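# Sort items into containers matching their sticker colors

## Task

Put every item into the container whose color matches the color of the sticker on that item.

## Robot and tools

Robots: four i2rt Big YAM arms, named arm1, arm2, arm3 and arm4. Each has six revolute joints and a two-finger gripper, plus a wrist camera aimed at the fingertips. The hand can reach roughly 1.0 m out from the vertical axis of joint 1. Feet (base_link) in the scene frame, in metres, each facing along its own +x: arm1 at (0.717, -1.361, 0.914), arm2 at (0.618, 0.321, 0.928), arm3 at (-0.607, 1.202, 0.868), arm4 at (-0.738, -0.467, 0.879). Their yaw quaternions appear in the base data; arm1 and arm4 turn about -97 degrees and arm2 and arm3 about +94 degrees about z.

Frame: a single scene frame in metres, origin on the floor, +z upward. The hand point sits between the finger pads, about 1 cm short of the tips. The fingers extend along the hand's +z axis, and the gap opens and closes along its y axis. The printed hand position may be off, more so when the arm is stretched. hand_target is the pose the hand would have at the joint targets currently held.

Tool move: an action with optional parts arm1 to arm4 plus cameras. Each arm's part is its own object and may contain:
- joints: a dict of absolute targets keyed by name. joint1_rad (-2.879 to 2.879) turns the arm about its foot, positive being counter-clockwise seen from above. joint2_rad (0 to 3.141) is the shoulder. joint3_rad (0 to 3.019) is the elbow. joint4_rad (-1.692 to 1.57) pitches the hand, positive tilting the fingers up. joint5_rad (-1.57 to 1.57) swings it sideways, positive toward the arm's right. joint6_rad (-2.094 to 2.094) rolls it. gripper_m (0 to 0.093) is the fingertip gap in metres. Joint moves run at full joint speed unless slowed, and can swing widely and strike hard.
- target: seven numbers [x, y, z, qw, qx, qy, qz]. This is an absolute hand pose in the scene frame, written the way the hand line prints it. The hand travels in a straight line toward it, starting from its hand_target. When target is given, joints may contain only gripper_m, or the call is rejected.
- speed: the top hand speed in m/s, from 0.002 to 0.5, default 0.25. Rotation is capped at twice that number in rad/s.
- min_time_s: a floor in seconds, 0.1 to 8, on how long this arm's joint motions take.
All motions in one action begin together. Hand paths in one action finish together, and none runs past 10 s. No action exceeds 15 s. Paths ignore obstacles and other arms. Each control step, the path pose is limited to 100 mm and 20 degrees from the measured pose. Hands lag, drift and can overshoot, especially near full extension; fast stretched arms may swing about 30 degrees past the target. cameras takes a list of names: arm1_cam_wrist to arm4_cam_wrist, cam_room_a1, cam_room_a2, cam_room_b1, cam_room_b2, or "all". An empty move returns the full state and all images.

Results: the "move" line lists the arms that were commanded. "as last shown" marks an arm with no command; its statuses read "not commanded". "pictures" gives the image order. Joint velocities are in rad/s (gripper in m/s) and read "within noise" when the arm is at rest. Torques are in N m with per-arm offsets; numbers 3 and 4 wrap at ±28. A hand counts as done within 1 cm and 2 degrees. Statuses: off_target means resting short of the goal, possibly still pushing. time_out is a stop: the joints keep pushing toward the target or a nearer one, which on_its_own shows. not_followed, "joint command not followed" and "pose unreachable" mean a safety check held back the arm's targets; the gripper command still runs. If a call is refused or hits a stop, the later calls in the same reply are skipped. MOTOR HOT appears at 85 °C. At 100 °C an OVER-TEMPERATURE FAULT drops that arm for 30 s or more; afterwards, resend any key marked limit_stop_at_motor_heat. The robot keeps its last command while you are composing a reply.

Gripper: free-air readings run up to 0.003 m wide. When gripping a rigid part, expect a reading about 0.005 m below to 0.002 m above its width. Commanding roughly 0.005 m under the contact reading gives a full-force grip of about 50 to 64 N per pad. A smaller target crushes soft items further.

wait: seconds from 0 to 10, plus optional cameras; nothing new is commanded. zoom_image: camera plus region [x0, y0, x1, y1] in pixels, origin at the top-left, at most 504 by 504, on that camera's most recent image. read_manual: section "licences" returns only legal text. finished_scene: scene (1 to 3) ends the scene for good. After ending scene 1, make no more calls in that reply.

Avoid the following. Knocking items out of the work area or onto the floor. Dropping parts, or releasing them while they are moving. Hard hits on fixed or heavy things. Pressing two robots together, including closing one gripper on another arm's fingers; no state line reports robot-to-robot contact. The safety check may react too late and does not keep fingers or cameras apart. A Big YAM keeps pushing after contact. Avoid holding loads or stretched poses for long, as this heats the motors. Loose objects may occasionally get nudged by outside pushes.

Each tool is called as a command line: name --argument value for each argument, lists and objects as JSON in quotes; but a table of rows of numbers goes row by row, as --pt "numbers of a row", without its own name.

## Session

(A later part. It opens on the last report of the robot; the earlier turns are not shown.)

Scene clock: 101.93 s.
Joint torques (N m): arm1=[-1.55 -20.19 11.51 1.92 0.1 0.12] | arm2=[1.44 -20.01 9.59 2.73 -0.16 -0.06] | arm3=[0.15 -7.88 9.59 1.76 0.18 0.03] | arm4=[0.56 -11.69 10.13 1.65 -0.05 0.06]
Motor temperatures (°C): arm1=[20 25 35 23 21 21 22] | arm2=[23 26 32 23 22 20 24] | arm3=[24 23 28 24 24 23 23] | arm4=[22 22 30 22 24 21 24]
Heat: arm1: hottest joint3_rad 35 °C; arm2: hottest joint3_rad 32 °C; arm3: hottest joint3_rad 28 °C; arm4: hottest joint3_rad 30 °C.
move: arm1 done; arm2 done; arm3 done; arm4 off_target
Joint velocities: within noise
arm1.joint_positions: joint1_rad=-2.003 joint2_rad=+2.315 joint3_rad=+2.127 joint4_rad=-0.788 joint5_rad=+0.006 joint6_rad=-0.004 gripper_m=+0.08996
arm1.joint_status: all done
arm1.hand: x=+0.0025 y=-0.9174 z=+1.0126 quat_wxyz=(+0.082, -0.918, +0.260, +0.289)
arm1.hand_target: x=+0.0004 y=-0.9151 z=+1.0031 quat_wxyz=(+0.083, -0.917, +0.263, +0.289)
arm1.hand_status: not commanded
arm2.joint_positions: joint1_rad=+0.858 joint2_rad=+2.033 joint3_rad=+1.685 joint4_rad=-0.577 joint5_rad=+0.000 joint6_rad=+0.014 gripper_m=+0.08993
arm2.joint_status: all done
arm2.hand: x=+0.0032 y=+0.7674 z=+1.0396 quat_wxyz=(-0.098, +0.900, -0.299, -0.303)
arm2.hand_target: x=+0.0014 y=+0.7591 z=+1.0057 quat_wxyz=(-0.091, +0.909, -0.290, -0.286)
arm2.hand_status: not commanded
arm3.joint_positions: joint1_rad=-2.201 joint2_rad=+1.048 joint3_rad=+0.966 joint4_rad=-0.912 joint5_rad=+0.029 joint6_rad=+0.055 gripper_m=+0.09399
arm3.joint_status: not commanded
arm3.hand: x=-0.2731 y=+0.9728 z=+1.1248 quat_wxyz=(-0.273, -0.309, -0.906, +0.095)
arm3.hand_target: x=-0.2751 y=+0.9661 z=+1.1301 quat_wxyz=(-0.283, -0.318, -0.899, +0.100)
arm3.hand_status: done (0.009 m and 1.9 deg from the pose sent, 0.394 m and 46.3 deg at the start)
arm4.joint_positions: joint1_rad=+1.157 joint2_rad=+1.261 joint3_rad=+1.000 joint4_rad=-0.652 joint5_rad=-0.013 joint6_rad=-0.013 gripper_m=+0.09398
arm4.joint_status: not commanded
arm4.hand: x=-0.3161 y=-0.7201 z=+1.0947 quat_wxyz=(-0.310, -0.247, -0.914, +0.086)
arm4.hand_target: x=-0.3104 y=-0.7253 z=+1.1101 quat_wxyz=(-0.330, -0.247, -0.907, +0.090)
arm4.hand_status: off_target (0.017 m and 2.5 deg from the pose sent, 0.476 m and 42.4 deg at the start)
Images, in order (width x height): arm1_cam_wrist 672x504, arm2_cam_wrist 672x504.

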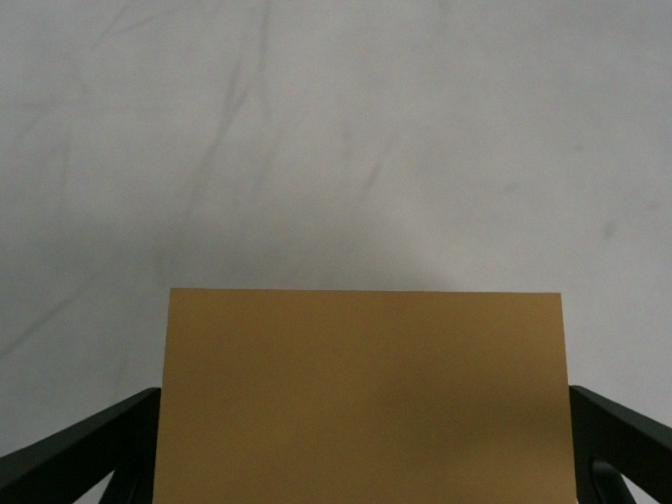

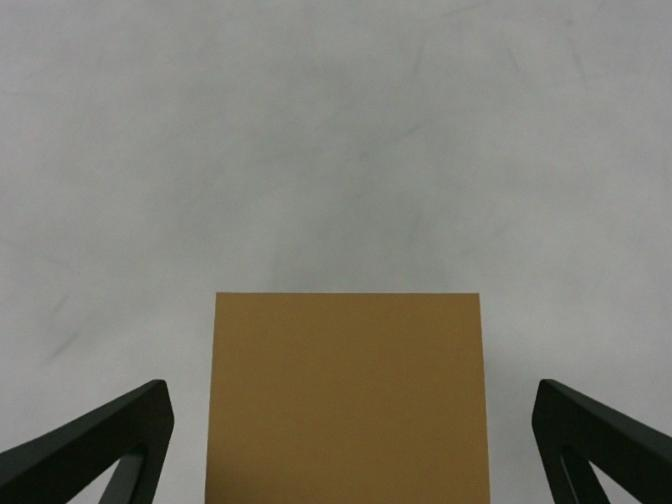

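move --arm1 '{"target":[0.225,-1.054,1.12,-0.0828,0.9169,-0.2626,-0.2891],"speed":0.25}' --arm2 '{"target":[0.2105,0.6105,1.13,-0.0914,0.9085,-0.2899,-0.2864],"speed":0.25}'

move --arm1 '{"joints":{"joint2_rad":0.65,"joint3_rad":1.43,"joint4_rad":-1.49},"min_time_s":2}' --arm2 '{"joints":{"joint2_rad":0.65,"joint3_rad":1.43,"joint4_rad":-1.49},"min_time_s":2}' --arm3 '{"target":[0.019,0.749,1.11,0.2853,0.3011,0.905,-0.0949],"speed":0.25}' --arm4 '{"target":[0.002,-0.943,1.105,0.3291,0.2559,0.9042,-0.0931],"speed":0.25}' --cameras '["arm3_cam_wrist","arm4_cam_wrist"]'

Scene clock: 117.43 s.
Joint torques (N m): arm1=[-1.44 -10.75 11.3 0.84 0.07 0.02] | arm2=[1.2 -11.28 10.17 1.42 -0.18 -0.07] | arm3=[0.15 -7.94 9.62 1.74 0.18 0.03] | arm4=[0.44 -11.81 10.13 1.58 -0.06 0.08]
Motor temperatures (°C): arm1=[20 25 34 23 21 21 22] | arm2=[23 26 31 23 22 20 23] | arm3=[24 23 29 24 24 23 23] | arm4=[22 22 32 22 24 21 24]
Heat: arm1: hottest joint3_rad 34 °C; arm2: hottest joint3_rad 31 °C; arm3: hottest joint3_rad 29 °C; arm4: hottest joint3_rad 32 °C.
move: arm1 done; arm2 off_target
Joint velocities: within noise
arm1.joint_positions: joint1_rad=-2.003 joint2_rad=+1.540 joint3_rad=+1.248 joint4_rad=-0.678 joint5_rad=+0.006 joint6_rad=+0.004 gripper_m=+0.08996
arm1.joint_status: not commanded
arm1.hand: x=+0.2242 y=-1.0530 z=+1.1193 quat_wxyz=(+0.082, -0.916, +0.264, +0.292)
arm1.hand_target: x=+0.2250 y=-1.0541 z=+1.1199 quat_wxyz=(+0.083, -0.917, +0.263, +0.289)
arm1.hand_status: done (0.001 m and 0.4 deg from the pose sent, 0.282 m and 0.3 deg at the start)
arm2.joint_positions: joint1_rad=+0.859 joint2_rad=+1.307 joint3_rad=+1.039 joint4_rad=-0.657 joint5_rad=-0.001 joint6_rad=+0.014 gripper_m=+0.08993
arm2.joint_status: not commanded
arm2.hand: x=+0.2078 y=+0.6174 z=+1.1431 quat_wxyz=(-0.097, +0.900, -0.298, -0.302)
arm2.hand_target: x=+0.2106 y=+0.6105 z=+1.1302 quat_wxyz=(-0.091, +0.909, -0.290, -0.287)
arm2.hand_status: off_target (0.015 m and 2.4 deg from the pose sent, 0.275 m and 2.4 deg at the start)
arm3, arm4: as last shown
pictures: none

Scene clock: 120.00 s.
Joint torques (N m): arm1=[-1.73 4.54 12.22 1.16 0.06 0.03] | arm2=[1.26 0.73 12.34 1.65 -0.18 -0.07] | arm3=[-0.09 -23.06 14.41 0.73 -0.03 -0.12] | arm4=[-0.03 -26.64 12.96 0.59 -0.06 0.03]
Motor temperatures (°C): arm1=[20 25 34 23 21 21 22] | arm2=[23 26 32 23 22 20 23] | arm3=[24 23 30 24 24 23 23] | arm4=[22 22 33 22 24 21 24]
Heat: arm1: hottest joint3_rad 34 °C; arm2: hottest joint3_rad 32 °C; arm3: hottest joint3_rad 30 °C; arm4: hottest joint3_rad 33 °C.
move: arm1 done; arm2 done; arm3 off_target; arm4 done
Joint velocities: within noise
arm1.joint_positions: joint1_rad=-2.003 joint2_rad=+0.640 joint3_rad=+1.393 joint4_rad=-1.481 joint5_rad=+0.006 joint6_rad=+0.004 gripper_m=+0.08996
arm1.joint_status: all done
arm1.hand: x=+0.5369 y=-1.2439 z=+1.4246 quat_wxyz=(+0.113, -0.874, +0.253, +0.400)
arm1.hand_target: x=+0.5382 y=-1.2446 z=+1.4380 quat_wxyz=(+0.116, -0.870, +0.250, +0.408)
arm1.hand_status: not commanded
arm2.joint_positions: joint1_rad=+0.859 joint2_rad=+0.644 joint3_rad=+1.393 joint4_rad=-1.475 joint5_rad=-0.001 joint6_rad=+0.014 gripper_m=+0.08993
arm2.joint_status: all done
arm2.hand: x=+0.4349 y=+0.4514 z=+1.4359 quat_wxyz=(-0.125, +0.866, -0.287, -0.391)
arm2.hand_target: x=+0.4369 y=+0.4473 z=+1.4490 quat_wxyz=(-0.127, +0.866, -0.276, -0.398)
arm2.hand_status: not commanded
arm3.joint_positions: joint1_rad=-2.220 joint2_rad=+2.023 joint3_rad=+1.976 joint4_rad=-0.961 joint5_rad=+0.002 joint6_rad=+0.024 gripper_m=+0.09399
arm3.joint_status: not commanded
arm3.hand: x=+0.0150 y=+0.7653 z=+1.0880 quat_wxyz=(-0.268, -0.300, -0.911, +0.088)
arm3.hand_target: x=+0.0178 y=+0.7499 z=+1.1101 quat_wxyz=(-0.286, -0.301, -0.905, +0.095)
arm3.hand_status: off_target (0.028 m and 2.3 deg from the pose sent, 0.368 m and 1.6 deg at the start)
arm4.joint_positions: joint1_rad=+1.134 joint2_rad=+2.357 joint3_rad=+2.538 joint4_rad=-1.060 joint5_rad=-0.017 joint6_rad=-0.013 gripper_m=+0.09398
arm4.joint_status: not commanded
arm4.hand: x=-0.0015 y=-0.9336 z=+1.1046 quat_wxyz=(-0.325, -0.255, -0.906, +0.092)
arm4.hand_target: x=+0.0013 y=-0.9426 z=+1.1048 quat_wxyz=(-0.330, -0.256, -0.904, +0.094)
arm4.hand_status: done (0.010 m and 0.5 deg from the pose sent, 0.389 m and 2.8 deg at the start)
Images, in order (width x height): arm3_cam_wrist 672x504, arm4_cam_wrist 672x504.

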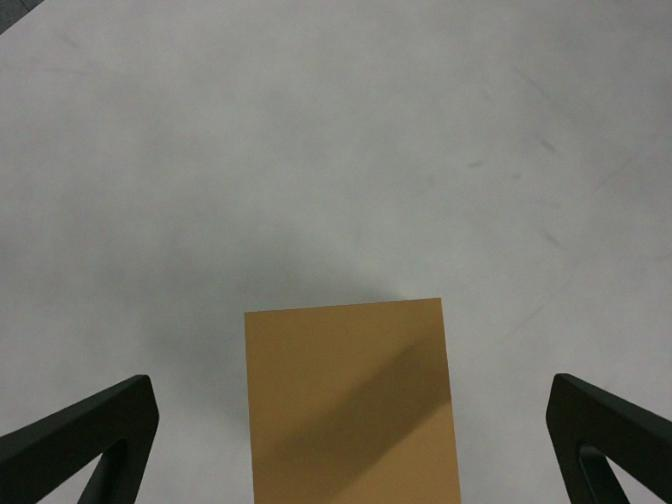

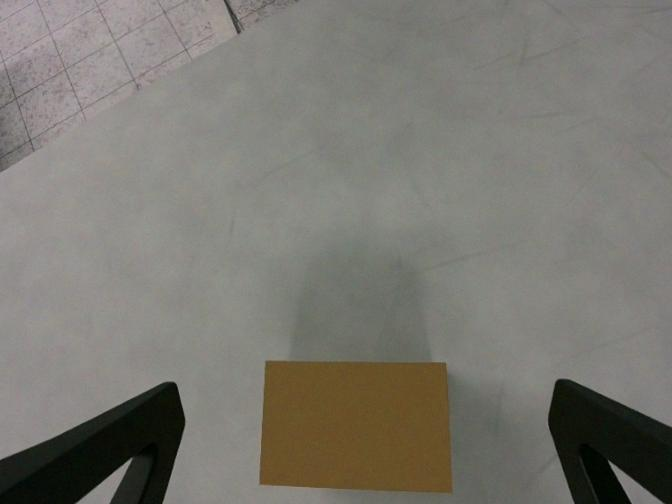

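move --arm3 '{"target":[0.0185,0.7495,1.068,0.2883,0.2709,0.9144,-0.0854],"speed":0.15}' --arm4 '{"target":[-0.003,-0.938,1.017,0.3291,0.2559,0.9042,-0.0931],"speed":0.18}' --cameras '["arm3_cam_wrist","arm4_cam_wrist"]'

Scene clock: 127.73 s.
Joint torques (N m): arm1=[-1.61 4.01 12.41 1.26 0.08 0.02] | arm2=[1.2 0.73 12.31 1.63 -0.18 -0.08] | arm3=[0.03 -22.59 9.37 1.74 -0.07 -0.15] | arm4=[-0.15 -28.98 9.14 1.57 -0.05 0.08]
Motor temperatures (°C): arm1=[20 25 34 23 21 21 22] | arm2=[23 26 33 23 22 20 23] | arm3=[24 24 31 24 24 23 23] | arm4=[22 23 34 22 24 21 24]
Heat: arm1: hottest joint3_rad 34 °C; arm2: hottest joint3_rad 33 °C; arm3: hottest joint3_rad 31 °C; arm4: hottest joint3_rad 34 °C.
move: arm3 off_target; arm4 done
Joint velocities: within noise
arm1, arm2: as last shown
arm3.joint_positions: joint1_rad=-2.230 joint2_rad=+2.025 joint3_rad=+1.940 joint4_rad=-0.882 joint5_rad=-0.042 joint6_rad=-0.038 gripper_m=+0.09399
arm3.joint_status: not commanded
arm3.hand: x=+0.0217 y=+0.7604 z=+1.0788 quat_wxyz=(-0.290, -0.268, -0.915, +0.084)
arm3.hand_target: x=+0.0183 y=+0.7499 z=+1.0680 quat_wxyz=(-0.288, -0.271, -0.915, +0.085)
arm3.hand_status: off_target (0.016 m and 0.4 deg from the pose sent, 0.026 m and 4.1 deg at the start)
arm4.joint_positions: joint1_rad=+1.135 joint2_rad=+2.330 joint3_rad=+2.258 joint4_rad=-0.814 joint5_rad=-0.016 joint6_rad=-0.016 gripper_m=+0.09397
arm4.joint_status: not commanded
arm4.hand: x=-0.0034 y=-0.9324 z=+1.0157 quat_wxyz=(-0.322, -0.254, -0.908, +0.092)
arm4.hand_target: x=-0.0032 y=-0.9381 z=+1.0170 quat_wxyz=(-0.329, -0.256, -0.904, +0.093)
arm4.hand_status: done (0.006 m and 1.0 deg from the pose sent, 0.088 m and 0.5 deg at the start)
Images, in order (width x height): arm3_cam_wrist 672x504, arm4_cam_wrist 672x504.

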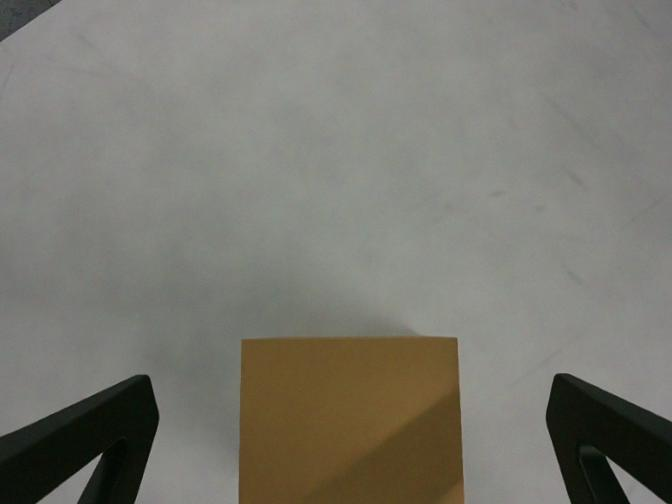

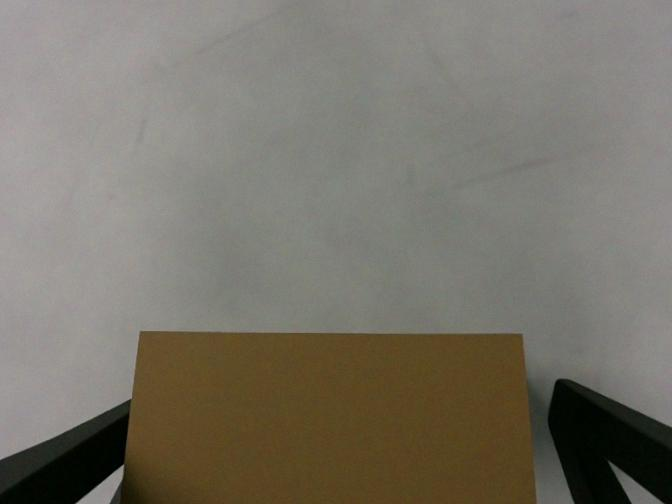

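move --arm3 '{"target":[0.0126,0.7535,1.025,0.2883,0.2709,0.9144,-0.0854],"speed":0.15}' --arm4 '{"joints":{"gripper_m":0.06}}' --cameras '["arm3_cam_wrist","arm4_cam_wrist"]'

Scene clock: 133.60 s.
Joint torques (N m): arm1=[-1.38 4.48 12.29 1.17 0.1 0.03] | arm2=[1.32 0.73 12.34 1.65 -0.18 -0.08] | arm3=[0.15 -22.48 9.2 1.78 -0.07 -0.13] | arm4=[0.09 -28.81 9.11 1.62 -0.03 0.08]
Motor temperatures (°C): arm1=[20 25 34 23 21 21 22] | arm2=[23 26 33 23 22 20 23] | arm3=[24 24 31 24 24 23 23] | arm4=[22 24 34 22 24 21 24]
Heat: arm1: hottest joint3_rad 34 °C; arm2: hottest joint3_rad 33 °C; arm3: hottest joint3_rad 31 °C; arm4: hottest joint3_rad 34 °C.
move: arm3 off_target; arm4 off_target
Joint velocities: within noise
arm1, arm2: as last shown
arm3.joint_positions: joint1_rad=-2.230 joint2_rad=+2.026 joint3_rad=+1.823 joint4_rad=-0.766 joint5_rad=-0.042 joint6_rad=-0.038 gripper_m=+0.09399
arm3.joint_status: not commanded
arm3.hand: x=+0.0164 y=+0.7636 z=+1.0338 quat_wxyz=(-0.289, -0.268, -0.915, +0.084)
arm3.hand_target: x=+0.0125 y=+0.7538 z=+1.0251 quat_wxyz=(-0.288, -0.271, -0.914, +0.085)
arm3.hand_status: off_target (0.014 m and 0.4 deg from the pose sent, 0.055 m and 0.4 deg at the start)
arm4.joint_positions: joint1_rad=+1.135 joint2_rad=+2.330 joint3_rad=+2.258 joint4_rad=-0.813 joint5_rad=-0.017 joint6_rad=-0.016 gripper_m=+0.06969
arm4.joint_status: gripper_m off_target (ended at +0.06972, target +0.06000)
arm4.hand: x=-0.0033 y=-0.9324 z=+1.0157 quat_wxyz=(-0.322, -0.254, -0.908, +0.091)
arm4.hand_target: x=-0.0032 y=-0.9381 z=+1.0171 quat_wxyz=(-0.329, -0.256, -0.904, +0.093)
arm4.hand_status: not commanded
Images, in order (width x height): arm3_cam_wrist 672x504, arm4_cam_wrist 672x504.

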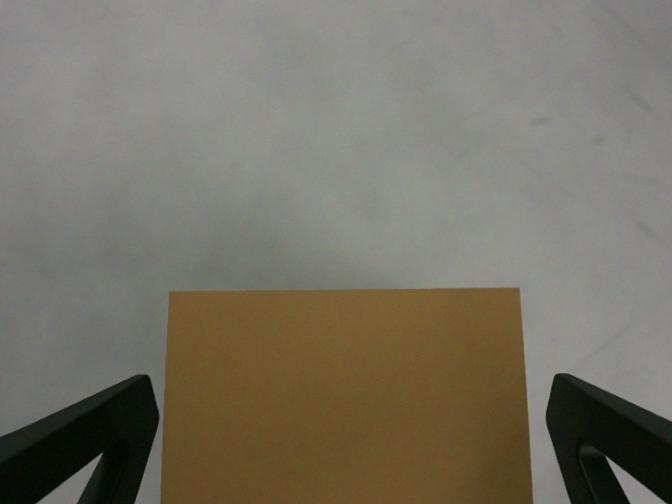

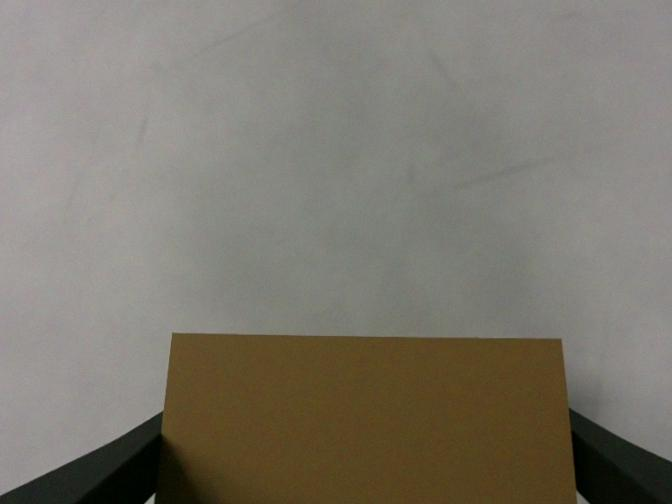

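move --arm3 '{"joints":{"gripper_m":0.045}}' --arm4 '{"target":[-0.31,-0.7255,1.12,0.3291,0.2559,0.9042,-0.0931],"speed":0.25}'

move --arm3 '{"target":[-0.275,0.966,1.13,0.2883,0.2709,0.9144,-0.0854],"speed":0.25}' --arm4 '{"joints":{"joint2_rad":0.65,"joint3_rad":1.43,"joint4_rad":-1.49},"min_time_s":1.5}'

move --arm3 '{"joints":{"joint2_rad":0.65,"joint3_rad":1.43,"joint4_rad":-1.49},"min_time_s":1.5}' --arm4 '{"joints":{"joint1_rad":-1.624,"joint5_rad":0,"joint6_rad":0},"min_time_s":3.3}'

move --arm3 '{"joints":{"joint1_rad":0.757,"joint5_rad":0,"joint6_rad":0},"min_time_s":3.3}' --arm4 '{"target":[-1.490,-0.338,0.93,-0.0111,0.9877,-0.0847,-0.13],"speed":0.35}' --cameras '["arm4_cam_wrist","arm3_cam_wrist"]'

Scene clock: 159.67 s.
Joint torques (N m): arm1=[-1.9 4.54 12.46 1.17 0.13 -0.03] | arm2=[1.32 0.85 12.34 1.65 -0.17 -0.08] | arm3=[0.26 -22.65 9.21 1.76 -0.05 -0.11] | arm4=[1.61 -10.7 9.28 0.68 0.2 0.19]
Motor temperatures (°C): arm1=[20 24 34 23 21 21 21] | arm2=[23 25 34 22 22 20 23] | arm3=[24 25 31 24 24 23 23] | arm4=[22 26 33 22 24 21 26]
Heat: arm1: hottest joint3_rad 34 °C; arm2: hottest joint3_rad 34 °C; arm3: hottest joint3_rad 31 °C; arm4: hottest joint3_rad 33 °C.
move: arm3 off_target; arm4 done
Joint velocities: within noise
arm1, arm2: as last shown
arm3.joint_positions: joint1_rad=-2.230 joint2_rad=+2.026 joint3_rad=+1.823 joint4_rad=-0.766 joint5_rad=-0.042 joint6_rad=-0.038 gripper_m=+0.05311
arm3.joint_status: gripper_m off_target (ended at +0.05314, target +0.04500)
arm3.hand: x=+0.0162 y=+0.7635 z=+1.0338 quat_wxyz=(-0.289, -0.268, -0.915, +0.084)
arm3.hand_target: x=+0.0123 y=+0.7536 z=+1.0251 quat_wxyz=(-0.288, -0.271, -0.914, +0.086)
arm3.hand_status: not commanded
arm4.joint_positions: joint1_rad=+1.151 joint2_rad=+1.243 joint3_rad=+1.035 joint4_rad=-0.650 joint5_rad=-0.004 joint6_rad=-0.006 gripper_m=+0.06970
arm4.joint_status: not commanded
arm4.hand: x=-0.3110 y=-0.7282 z=+1.1225 quat_wxyz=(-0.334, -0.252, -0.903, +0.096)
arm4.hand_target: x=-0.3100 y=-0.7255 z=+1.1202 quat_wxyz=(-0.329, -0.256, -0.904, +0.093)
arm4.hand_status: done (0.004 m and 0.9 deg from the pose sent, 0.384 m and 1.0 deg at the start)
pictures: none

Scene clock: 161.80 s.
Joint torques (N m): arm1=[-1.32 4.42 12.18 1.29 0.1 0] | arm2=[1.38 0.73 12.37 1.63 -0.18 -0.07] | arm3=[0.09 -6.48 9.48 0.94 -0.08 -0.12] | arm4=[1.55 2.43 9.26 0.94 0.2 0.18]
Motor temperatures (°C): arm1=[20 24 34 23 21 21 21] | arm2=[23 25 34 22 22 20 23] | arm3=[24 25 31 24 24 23 23] | arm4=[22 26 33 22 24 21 26]
Heat: arm1: hottest joint3_rad 34 °C; arm2: hottest joint3_rad 34 °C; arm3: hottest joint3_rad 31 °C; arm4: hottest joint3_rad 33 °C.
move: arm3 done; arm4 done
Joint velocities: within noise
arm1, arm2: as last shown
arm3.joint_positions: joint1_rad=-2.234 joint2_rad=+1.033 joint3_rad=+0.969 joint4_rad=-0.891 joint5_rad=-0.045 joint6_rad=-0.042 gripper_m=+0.05311
arm3.joint_status: not commanded
arm3.hand: x=-0.2709 y=+0.9704 z=+1.1351 quat_wxyz=(-0.296, -0.267, -0.913, +0.086)
arm3.hand_target: x=-0.2750 y=+0.9661 z=+1.1300 quat_wxyz=(-0.288, -0.271, -0.914, +0.085)
arm3.hand_status: done (0.008 m and 1.0 deg from the pose sent, 0.368 m and 0.4 deg at the start)
arm4.joint_positions: joint1_rad=+1.151 joint2_rad=+0.642 joint3_rad=+1.401 joint4_rad=-1.479 joint5_rad=-0.004 joint6_rad=-0.006 gripper_m=+0.06970
arm4.joint_status: all done
arm4.hand: x=-0.5462 y=-0.5816 z=+1.3897 quat_wxyz=(-0.396, -0.244, -0.878, +0.114)
arm4.hand_target: x=-0.5468 y=-0.5800 z=+1.3993 quat_wxyz=(-0.401, -0.247, -0.875, +0.113)
arm4.hand_status: not commanded
pictures: none

Scene clock: 165.43 s.
Joint torques (N m): arm1=[-0.91 4.66 12.38 1.29 0.06 0.01] | arm2=[1.2 0.79 12.34 1.66 -0.17 -0.08] | arm3=[0.38 2.02 10.8 1.31 -0.07 -0.12] | arm4=[0.09 2.2 9.28 0.92 0.12 0.1]
Motor temperatures (°C): arm1=[20 24 34 23 21 21 21] | arm2=[23 25 34 22 22 20 23] | arm3=[24 25 31 24 24 23 24] | arm4=[22 25 33 22 24 21 26]
Heat: arm1: hottest joint3_rad 34 °C; arm2: hottest joint3_rad 34 °C; arm3: hottest joint3_rad 31 °C; arm4: hottest joint3_rad 33 °C.
move: arm3 done; arm4 done
Joint velocities: within noise
arm1, arm2: as last shown
arm3.joint_positions: joint1_rad=-2.234 joint2_rad=+0.644 joint3_rad=+1.394 joint4_rad=-1.485 joint5_rad=-0.045 joint6_rad=-0.042 gripper_m=+0.05311
arm3.joint_status: all done
arm3.hand: x=-0.4228 y=+1.0840 z=+1.3754 quat_wxyz=(-0.392, -0.253, -0.877, +0.120)
arm3.hand_target: x=-0.4264 y=+1.0831 z=+1.3903 quat_wxyz=(-0.402, -0.254, -0.870, +0.127)
arm3.hand_status: not commanded
arm4.joint_positions: joint1_rad=-1.620 joint2_rad=+0.642 joint3_rad=+1.401 joint4_rad=-1.479 joint5_rad=-0.001 joint6_rad=-0.006 gripper_m=+0.06971
arm4.joint_status: all done
arm4.hand: x=-0.9545 y=-0.4243 z=+1.3911 quat_wxyz=(+0.036, -0.906, +0.081, +0.413)
arm4.hand_target: x=-0.9530 y=-0.4235 z=+1.4007 quat_wxyz=(+0.037, -0.904, +0.085, +0.417)
arm4.hand_status: not commanded
pictures: none

Scene clock: 169.07 s.
Joint torques (N m): arm1=[-1.67 4.31 12.31 1.32 0.12 0.01] | arm2=[1.2 0.73 12.34 1.63 -0.18 -0.07] | arm3=[2.14 1.49 10.95 1.25 0.14 0.02] | arm4=[1.67 -27.05 12.12 -0.14 0.07 0.13]
Motor temperatures (°C): arm1=[20 24 34 23 21 21 21] | arm2=[23 25 35 22 22 20 23] | arm3=[24 25 30 23 24 23 24] | arm4=[22 26 33 22 24 21 26]
Heat: arm1: hottest joint3_rad 34 °C; arm2: hottest joint3_rad 35 °C; arm3: hottest joint3_rad 30 °C; arm4: hottest joint3_rad 33 °C.
move: arm3 done; arm4 off_target
Joint velocities: within noise
arm1, arm2: as last shown
arm3.joint_positions: joint1_rad=+0.746 joint2_rad=+0.644 joint3_rad=+1.394 joint4_rad=-1.485 joint5_rad=-0.003 joint6_rad=-0.008 gripper_m=+0.05312
arm3.joint_status: all done
arm3.hand: x=-0.7648 y=+1.3681 z=+1.3710 quat_wxyz=(-0.151, +0.847, -0.351, -0.371)
arm3.hand_target: x=-0.7646 y=+1.3652 z=+1.3859 quat_wxyz=(-0.153, +0.842, -0.348, -0.383)
arm3.hand_status: not commanded
arm4.joint_positions: joint1_rad=-1.613 joint2_rad=+2.299 joint3_rad=+2.039 joint4_rad=-1.089 joint5_rad=+0.004 joint6_rad=-0.006 gripper_m=+0.06971
arm4.joint_status: not commanded
arm4.hand: x=-1.4743 y=-0.3348 z=+0.9100 quat_wxyz=(+0.010, -0.990, +0.085, +0.112)
arm4.hand_target: x=-1.4890 y=-0.3382 z=+0.9304 quat_wxyz=(+0.011, -0.988, +0.085, +0.131)
arm4.hand_status: off_target (0.026 m and 2.1 deg from the pose sent, 0.712 m and 34.0 deg at the start)
pictures: arm3_cam_wrist, arm4_cam_wrist
Images, in order (width x height): arm3_cam_wrist 672x504, arm4_cam_wrist 672x504.

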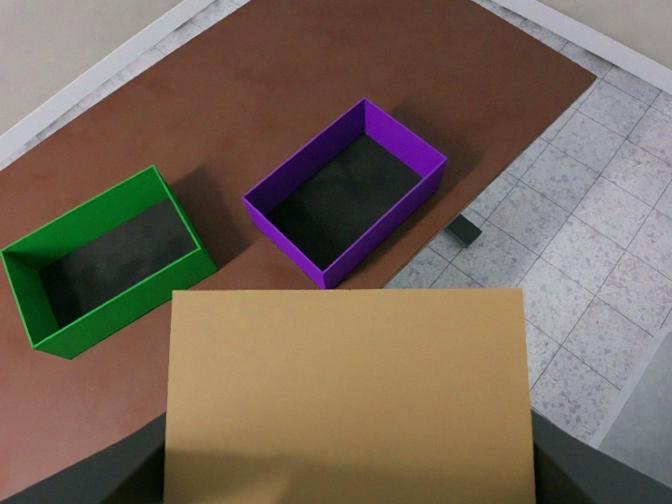

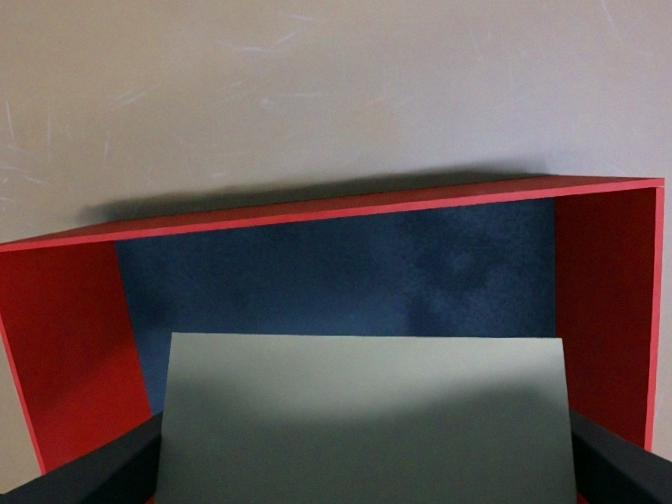

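move --arm3 '{"target":[-1.074,1.660,0.93,-0.0501,0.9151,-0.3807,-0.1205],"speed":0.35}' --arm4 '{"target":[-1.416,-0.357,0.90,-0.0111,0.9877,-0.0847,-0.13],"speed":0.25}' --cameras '["arm3_cam_wrist","arm4_cam_wrist"]'

Scene clock: 190.10 s.
Joint torques (N m): arm1=[-1.9 4.84 12.33 1.36 0.08 0] | arm2=[1.38 0.79 12.31 1.63 -0.18 -0.07] | arm3=[2.43 -23 12.22 0.08 0.14 0.03] | arm4=[1.67 -26.7 7.64 0.8 0.16 0.16]
Motor temperatures (°C): arm1=[20 24 34 23 21 21 21] | arm2=[23 25 35 22 22 20 23] | arm3=[24 24 30 23 24 23 24] | arm4=[22 29 36 22 24 21 26]
Heat: arm1: hottest joint3_rad 34 °C; arm2: hottest joint3_rad 35 °C; arm3: hottest joint3_rad 30 °C; arm4: hottest joint3_rad 36 °C.
move: arm3 off_target; arm4 off_target
Joint velocities: within noise
arm1, arm2: as last shown
arm3.joint_positions: joint1_rad=+0.751 joint2_rad=+1.985 joint3_rad=+1.531 joint4_rad=-0.903 joint5_rad=+0.010 joint6_rad=+0.008 gripper_m=+0.05312
arm3.joint_status: not commanded
arm3.hand: x=-1.0526 y=+1.6514 z=+0.9010 quat_wxyz=(-0.039, +0.917, -0.385, -0.094)
arm3.hand_target: x=-1.0730 y=+1.6589 z=+0.9303 quat_wxyz=(-0.050, +0.915, -0.381, -0.121)
arm3.hand_status: off_target (0.037 m and 3.4 deg from the pose sent, 0.613 m and 32.2 deg at the start)
arm4.joint_positions: joint1_rad=-1.604 joint2_rad=+2.146 joint3_rad=+1.683 joint4_rad=-0.894 joint5_rad=+0.004 joint6_rad=-0.002 gripper_m=+0.06971
arm4.joint_status: not commanded
arm4.hand: x=-1.4079 y=-0.3533 z=+0.8803 quat_wxyz=(+0.009, -0.991, +0.082, +0.108)
arm4.hand_target: x=-1.4157 y=-0.3569 z=+0.9000 quat_wxyz=(+0.011, -0.988, +0.085, +0.130)
arm4.hand_status: off_target (0.022 m and 2.5 deg from the pose sent, 0.063 m and 2.1 deg at the start)
Images, in order (width x height): arm3_cam_wrist 672x504, arm4_cam_wrist 672x504.

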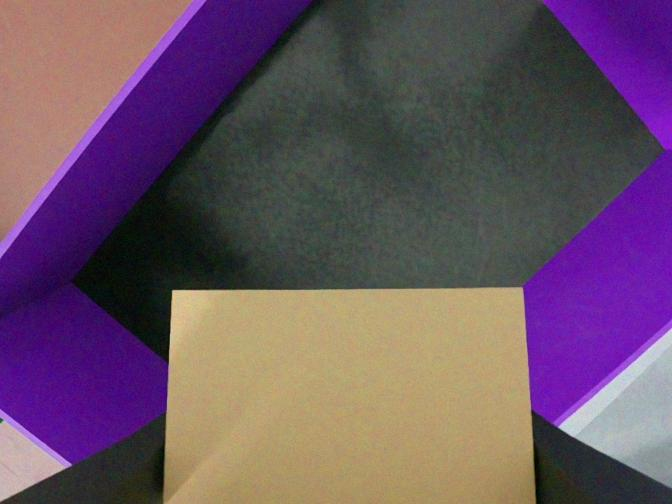

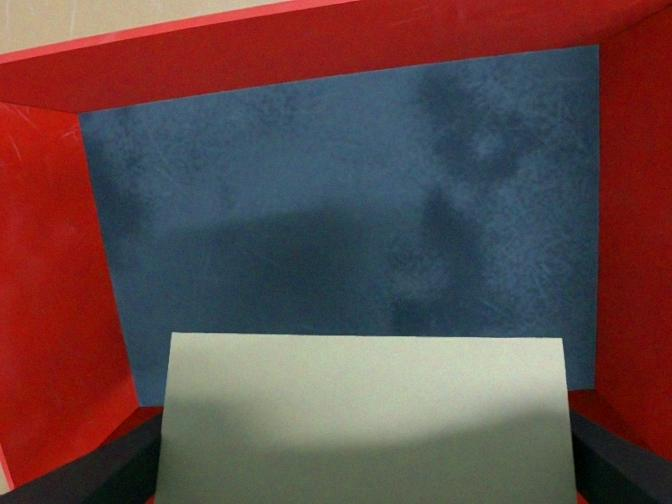

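move --arm3 '{"target":[-1.070,1.674,0.778,-0.0501,0.9151,-0.3807,-0.1205],"speed":0.2}' --arm4 '{"target":[-1.422,-0.357,0.758,-0.0111,0.9877,-0.0847,-0.13],"speed":0.2}' --cameras '["arm3_cam_wrist","arm4_cam_wrist"]'

Scene clock: 203.23 s.
Joint torques (N m): arm1=[-1.73 4.78 12.3 1.33 0.05 0.02] | arm2=[1.32 0.79 12.36 1.68 -0.17 -0.08] | arm3=[0.85 -23.41 7.27 0.95 -0.02 -0.12] | arm4=[1.67 -24.29 7.64 1.01 0.14 0.15]
Motor temperatures (°C): arm1=[20 24 34 23 21 21 21] | arm2=[23 25 35 22 22 20 23] | arm3=[24 25 31 23 24 23 24] | arm4=[22 29 35 22 24 21 26]
Heat: arm1: hottest joint3_rad 34 °C; arm2: hottest joint3_rad 35 °C; arm3: hottest joint3_rad 31 °C; arm4: hottest joint3_rad 35 °C.
move: arm3 done; arm4 off_target
Joint velocities: within noise
arm1.joint_positions: joint1_rad=-2.003 joint2_rad=+0.640 joint3_rad=+1.393 joint4_rad=-1.481 joint5_rad=+0.006 joint6_rad=+0.004 gripper_m=+0.08996
arm1.joint_status: not commanded
arm1.hand: x=+0.5369 y=-1.2439 z=+1.4246 quat_wxyz=(+0.113, -0.874, +0.253, +0.400)
arm1.hand_target: x=+0.5382 y=-1.2446 z=+1.4380 quat_wxyz=(+0.116, -0.870, +0.250, +0.408)
arm1.hand_status: not commanded
arm2.joint_positions: joint1_rad=+0.859 joint2_rad=+0.644 joint3_rad=+1.393 joint4_rad=-1.475 joint5_rad=-0.001 joint6_rad=+0.014 gripper_m=+0.08993
arm2.joint_status: not commanded
arm2.hand: x=+0.4349 y=+0.4514 z=+1.4359 quat_wxyz=(-0.125, +0.866, -0.287, -0.391)
arm2.hand_target: x=+0.4369 y=+0.4473 z=+1.4490 quat_wxyz=(-0.127, +0.866, -0.276, -0.398)
arm2.hand_status: not commanded
arm3.joint_positions: joint1_rad=+0.751 joint2_rad=+2.202 joint3_rad=+1.511 joint4_rad=-0.627 joint5_rad=+0.010 joint6_rad=+0.001 gripper_m=+0.05312
arm3.joint_status: not commanded
arm3.hand: x=-1.0697 y=+1.6667 z=+0.7734 quat_wxyz=(-0.046, +0.917, -0.381, -0.112)
arm3.hand_target: x=-1.0699 y=+1.6740 z=+0.7781 quat_wxyz=(-0.050, +0.915, -0.381, -0.121)
arm3.hand_status: done (0.009 m and 1.1 deg from the pose sent, 0.126 m and 3.4 deg at the start)
arm4.joint_positions: joint1_rad=-1.603 joint2_rad=+2.328 joint3_rad=+1.635 joint4_rad=-0.644 joint5_rad=+0.004 joint6_rad=-0.001 gripper_m=+0.06971
arm4.joint_status: not commanded
arm4.hand: x=-1.4119 y=-0.3534 z=+0.7558 quat_wxyz=(+0.010, -0.990, +0.082, +0.118)
arm4.hand_target: x=-1.4217 y=-0.3570 z=+0.7582 quat_wxyz=(+0.011, -0.988, +0.085, +0.130)
arm4.hand_status: off_target (0.011 m and 1.4 deg from the pose sent, 0.123 m and 2.5 deg at the start)
Images, in order (width x height): arm3_cam_wrist 672x504, arm4_cam_wrist 672x504.

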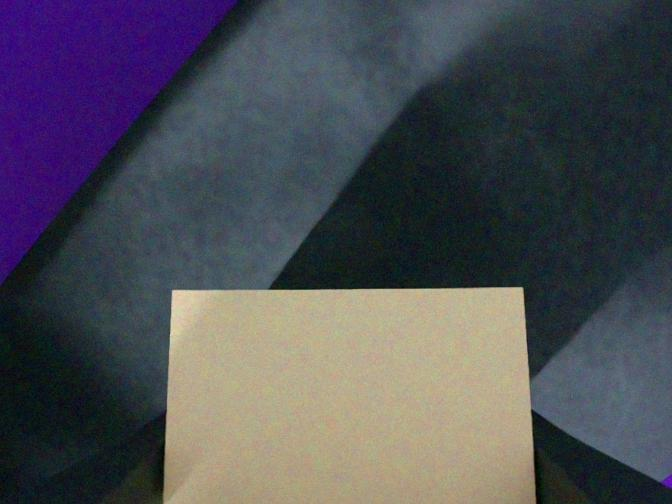

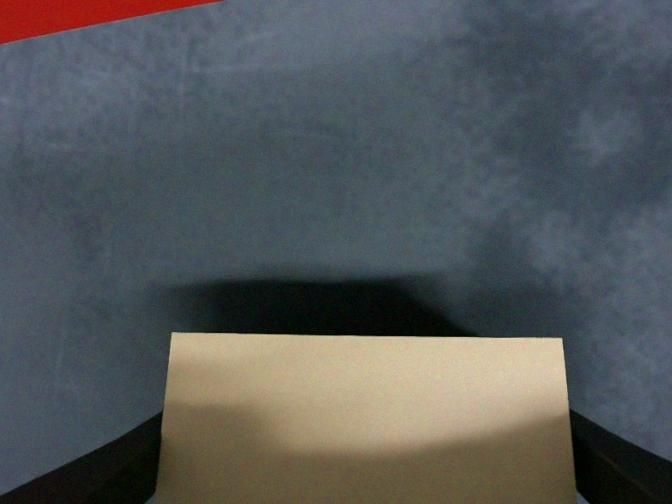

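move --arm3 '{"target":[-1.070,1.674,0.75,-0.0501,0.9151,-0.3807,-0.1205],"speed":0.12}' --arm4 '{"target":[-1.422,-0.357,0.730,-0.0111,0.9877,-0.0847,-0.13],"speed":0.12}'

move --arm3 '{"joints":{"gripper_m":0.085}}' --arm4 '{"joints":{"gripper_m":0.09}}'

move --arm3 '{"target":[-1.065,1.669,0.93,-0.0501,0.9151,-0.3807,-0.1205],"speed":0.2}' --arm4 '{"target":[-1.417,-0.357,0.92,-0.0111,0.9877,-0.0847,-0.13],"speed":0.2}' --cameras '["arm3_cam_wrist","arm4_cam_wrist"]'

Scene clock: 210.20 s.
Joint torques (N m): arm1=[-2.02 4.54 12.25 1.09 0.13 0.01] | arm2=[1.26 0.73 12.33 1.62 -0.18 -0.07] | arm3=[0.73 -20.66 6.97 0.77 -0.04 -0.12] | arm4=[1.38 -22.01 7.82 0.8 0.17 0.16]
Motor temperatures (°C): arm1=[20 24 34 23 21 21 21] | arm2=[23 25 35 22 22 20 23] | arm3=[24 25 31 23 24 23 24] | arm4=[22 29 34 22 24 21 26]
Heat: arm1: hottest joint3_rad 34 °C; arm2: hottest joint3_rad 35 °C; arm3: hottest joint3_rad 31 °C; arm4: hottest joint3_rad 34 °C.
move: arm3 off_target; arm4 off_target
Joint velocities: within noise
arm1, arm2: as last shown
arm3.joint_positions: joint1_rad=+0.751 joint2_rad=+2.217 joint3_rad=+1.511 joint4_rad=-0.572 joint5_rad=+0.009 joint6_rad=+0.000 gripper_m=+0.05312
arm3.joint_status: not commanded
arm3.hand: x=-1.0767 y=+1.6736 z=+0.7670 quat_wxyz=(-0.054, +0.914, -0.380, -0.130)
arm3.hand_target: x=-1.0697 y=+1.6737 z=+0.7504 quat_wxyz=(-0.050, +0.915, -0.381, -0.121)
arm3.hand_status: off_target (0.018 m and 1.2 deg from the pose sent, 0.024 m and 1.1 deg at the start)
arm4.joint_positions: joint1_rad=-1.603 joint2_rad=+2.345 joint3_rad=+1.636 joint4_rad=-0.595 joint5_rad=+0.004 joint6_rad=-0.001 gripper_m=+0.06971
arm4.joint_status: not commanded
arm4.hand: x=-1.4195 y=-0.3521 z=+0.7476 quat_wxyz=(+0.011, -0.987, +0.082, +0.134)
arm4.hand_target: x=-1.4213 y=-0.3570 z=+0.7304 quat_wxyz=(+0.011, -0.988, +0.085, +0.130)
arm4.hand_status: off_target (0.018 m and 0.6 deg from the pose sent, 0.028 m and 1.4 deg at the start)
pictures: none

Scene clock: 210.77 s.
Joint torques (N m): arm1=[-1.49 4.72 12.12 1.29 0.09 0] | arm2=[1.32 0.79 12.31 1.63 -0.18 -0.08] | arm3=[0.91 -21.25 6.9 0.8 -0.03 -0.12] | arm4=[1.67 -22.65 7.76 0.83 0.18 0.19]
Motor temperatures (°C): arm1=[20 24 34 23 21 21 21] | arm2=[23 25 35 22 22 20 23] | arm3=[24 25 31 23 24 23 24] | arm4=[22 29 34 22 24 21 26]
Heat: arm1: hottest joint3_rad 34 °C; arm2: hottest joint3_rad 35 °C; arm3: hottest joint3_rad 31 °C; arm4: hottest joint3_rad 34 °C.
move: arm3 done; arm4 done
Joint velocities: within noise
arm1, arm2: as last shown
arm3.joint_positions: joint1_rad=+0.751 joint2_rad=+2.224 joint3_rad=+1.511 joint4_rad=-0.572 joint5_rad=+0.009 joint6_rad=+0.000 gripper_m=+0.08496
arm3.joint_status: all done
arm3.hand: x=-1.0757 y=+1.6725 z=+0.7628 quat_wxyz=(-0.053, +0.915, -0.380, -0.127)
arm3.hand_target: x=-1.0697 y=+1.6737 z=+0.7503 quat_wxyz=(-0.050, +0.915, -0.381, -0.121)
arm3.hand_status: not commanded
arm4.joint_positions: joint1_rad=-1.603 joint2_rad=+2.347 joint3_rad=+1.636 joint4_rad=-0.595 joint5_rad=+0.005 joint6_rad=-0.001 gripper_m=+0.08991
arm4.joint_status: all done
arm4.hand: x=-1.4190 y=-0.3524 z=+0.7464 quat_wxyz=(+0.011, -0.988, +0.082, +0.133)
arm4.hand_target: x=-1.4213 y=-0.3571 z=+0.7303 quat_wxyz=(+0.011, -0.988, +0.085, +0.130)
arm4.hand_status: not commanded
pictures: none

Scene clock: 212.43 s.
Joint torques (N m): arm1=[-1.08 4.66 12.26 1.42 0.1 0.04] | arm2=[1.26 0.79 12.34 1.66 -0.17 -0.09] | arm3=[1.14 -22.48 11.78 0.03 0.01 -0.09] | arm4=[1.38 -25.11 10.67 -0.06 0.16 0.18]
Motor temperatures (°C): arm1=[20 24 34 23 21 21 21] | arm2=[23 25 35 22 22 20 23] | arm3=[24 25 31 23 24 23 24] | arm4=[22 29 34 22 24 21 26]
Heat: arm1: hottest joint3_rad 34 °C; arm2: hottest joint3_rad 35 °C; arm3: hottest joint3_rad 31 °C; arm4: hottest joint3_rad 34 °C.
move: arm3 off_target; arm4 off_target
Joint velocities: within noise
arm1, arm2: as last shown
arm3.joint_positions: joint1_rad=+0.751 joint2_rad=+1.978 joint3_rad=+1.539 joint4_rad=-0.903 joint5_rad=+0.009 joint6_rad=+0.000 gripper_m=+0.08496
arm3.joint_status: not commanded
arm3.hand: x=-1.0557 y=+1.6543 z=+0.9083 quat_wxyz=(-0.042, +0.918, -0.381, -0.101)
arm3.hand_target: x=-1.0642 y=+1.6684 z=+0.9302 quat_wxyz=(-0.050, +0.915, -0.381, -0.121)
arm3.hand_status: off_target (0.028 m and 2.5 deg from the pose sent, 0.168 m and 0.8 deg at the start)
arm4.joint_positions: joint1_rad=-1.603 joint2_rad=+2.106 joint3_rad=+1.663 joint4_rad=-0.909 joint5_rad=+0.005 joint6_rad=-0.001 gripper_m=+0.08991
arm4.joint_status: not commanded
arm4.hand: x=-1.4008 y=-0.3548 z=+0.8973 quat_wxyz=(+0.009, -0.990, +0.082, +0.110)
arm4.hand_target: x=-1.4162 y=-0.3572 z=+0.9203 quat_wxyz=(+0.011, -0.988, +0.085, +0.130)
arm4.hand_status: off_target (0.028 m and 2.3 deg from the pose sent, 0.174 m and 0.5 deg at the start)
Images, in order (width x height): arm3_cam_wrist 672x504, arm4_cam_wrist 672x504.

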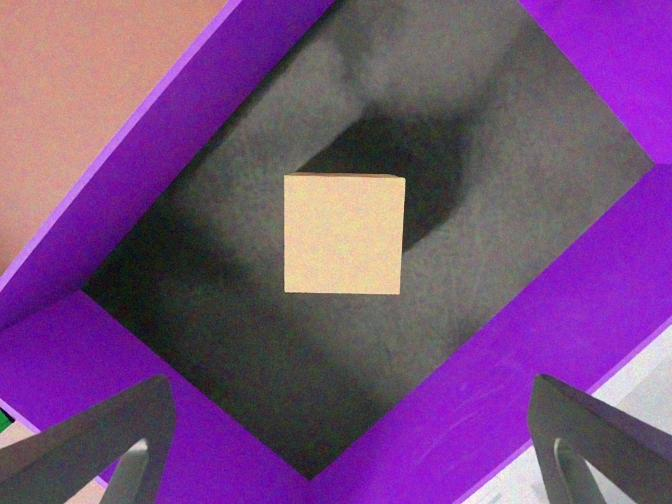

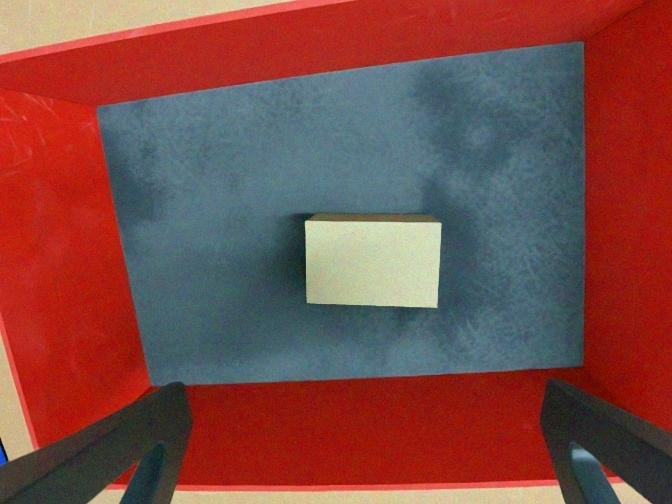

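finished_scene --scene 3

The scene is finished: the task was done.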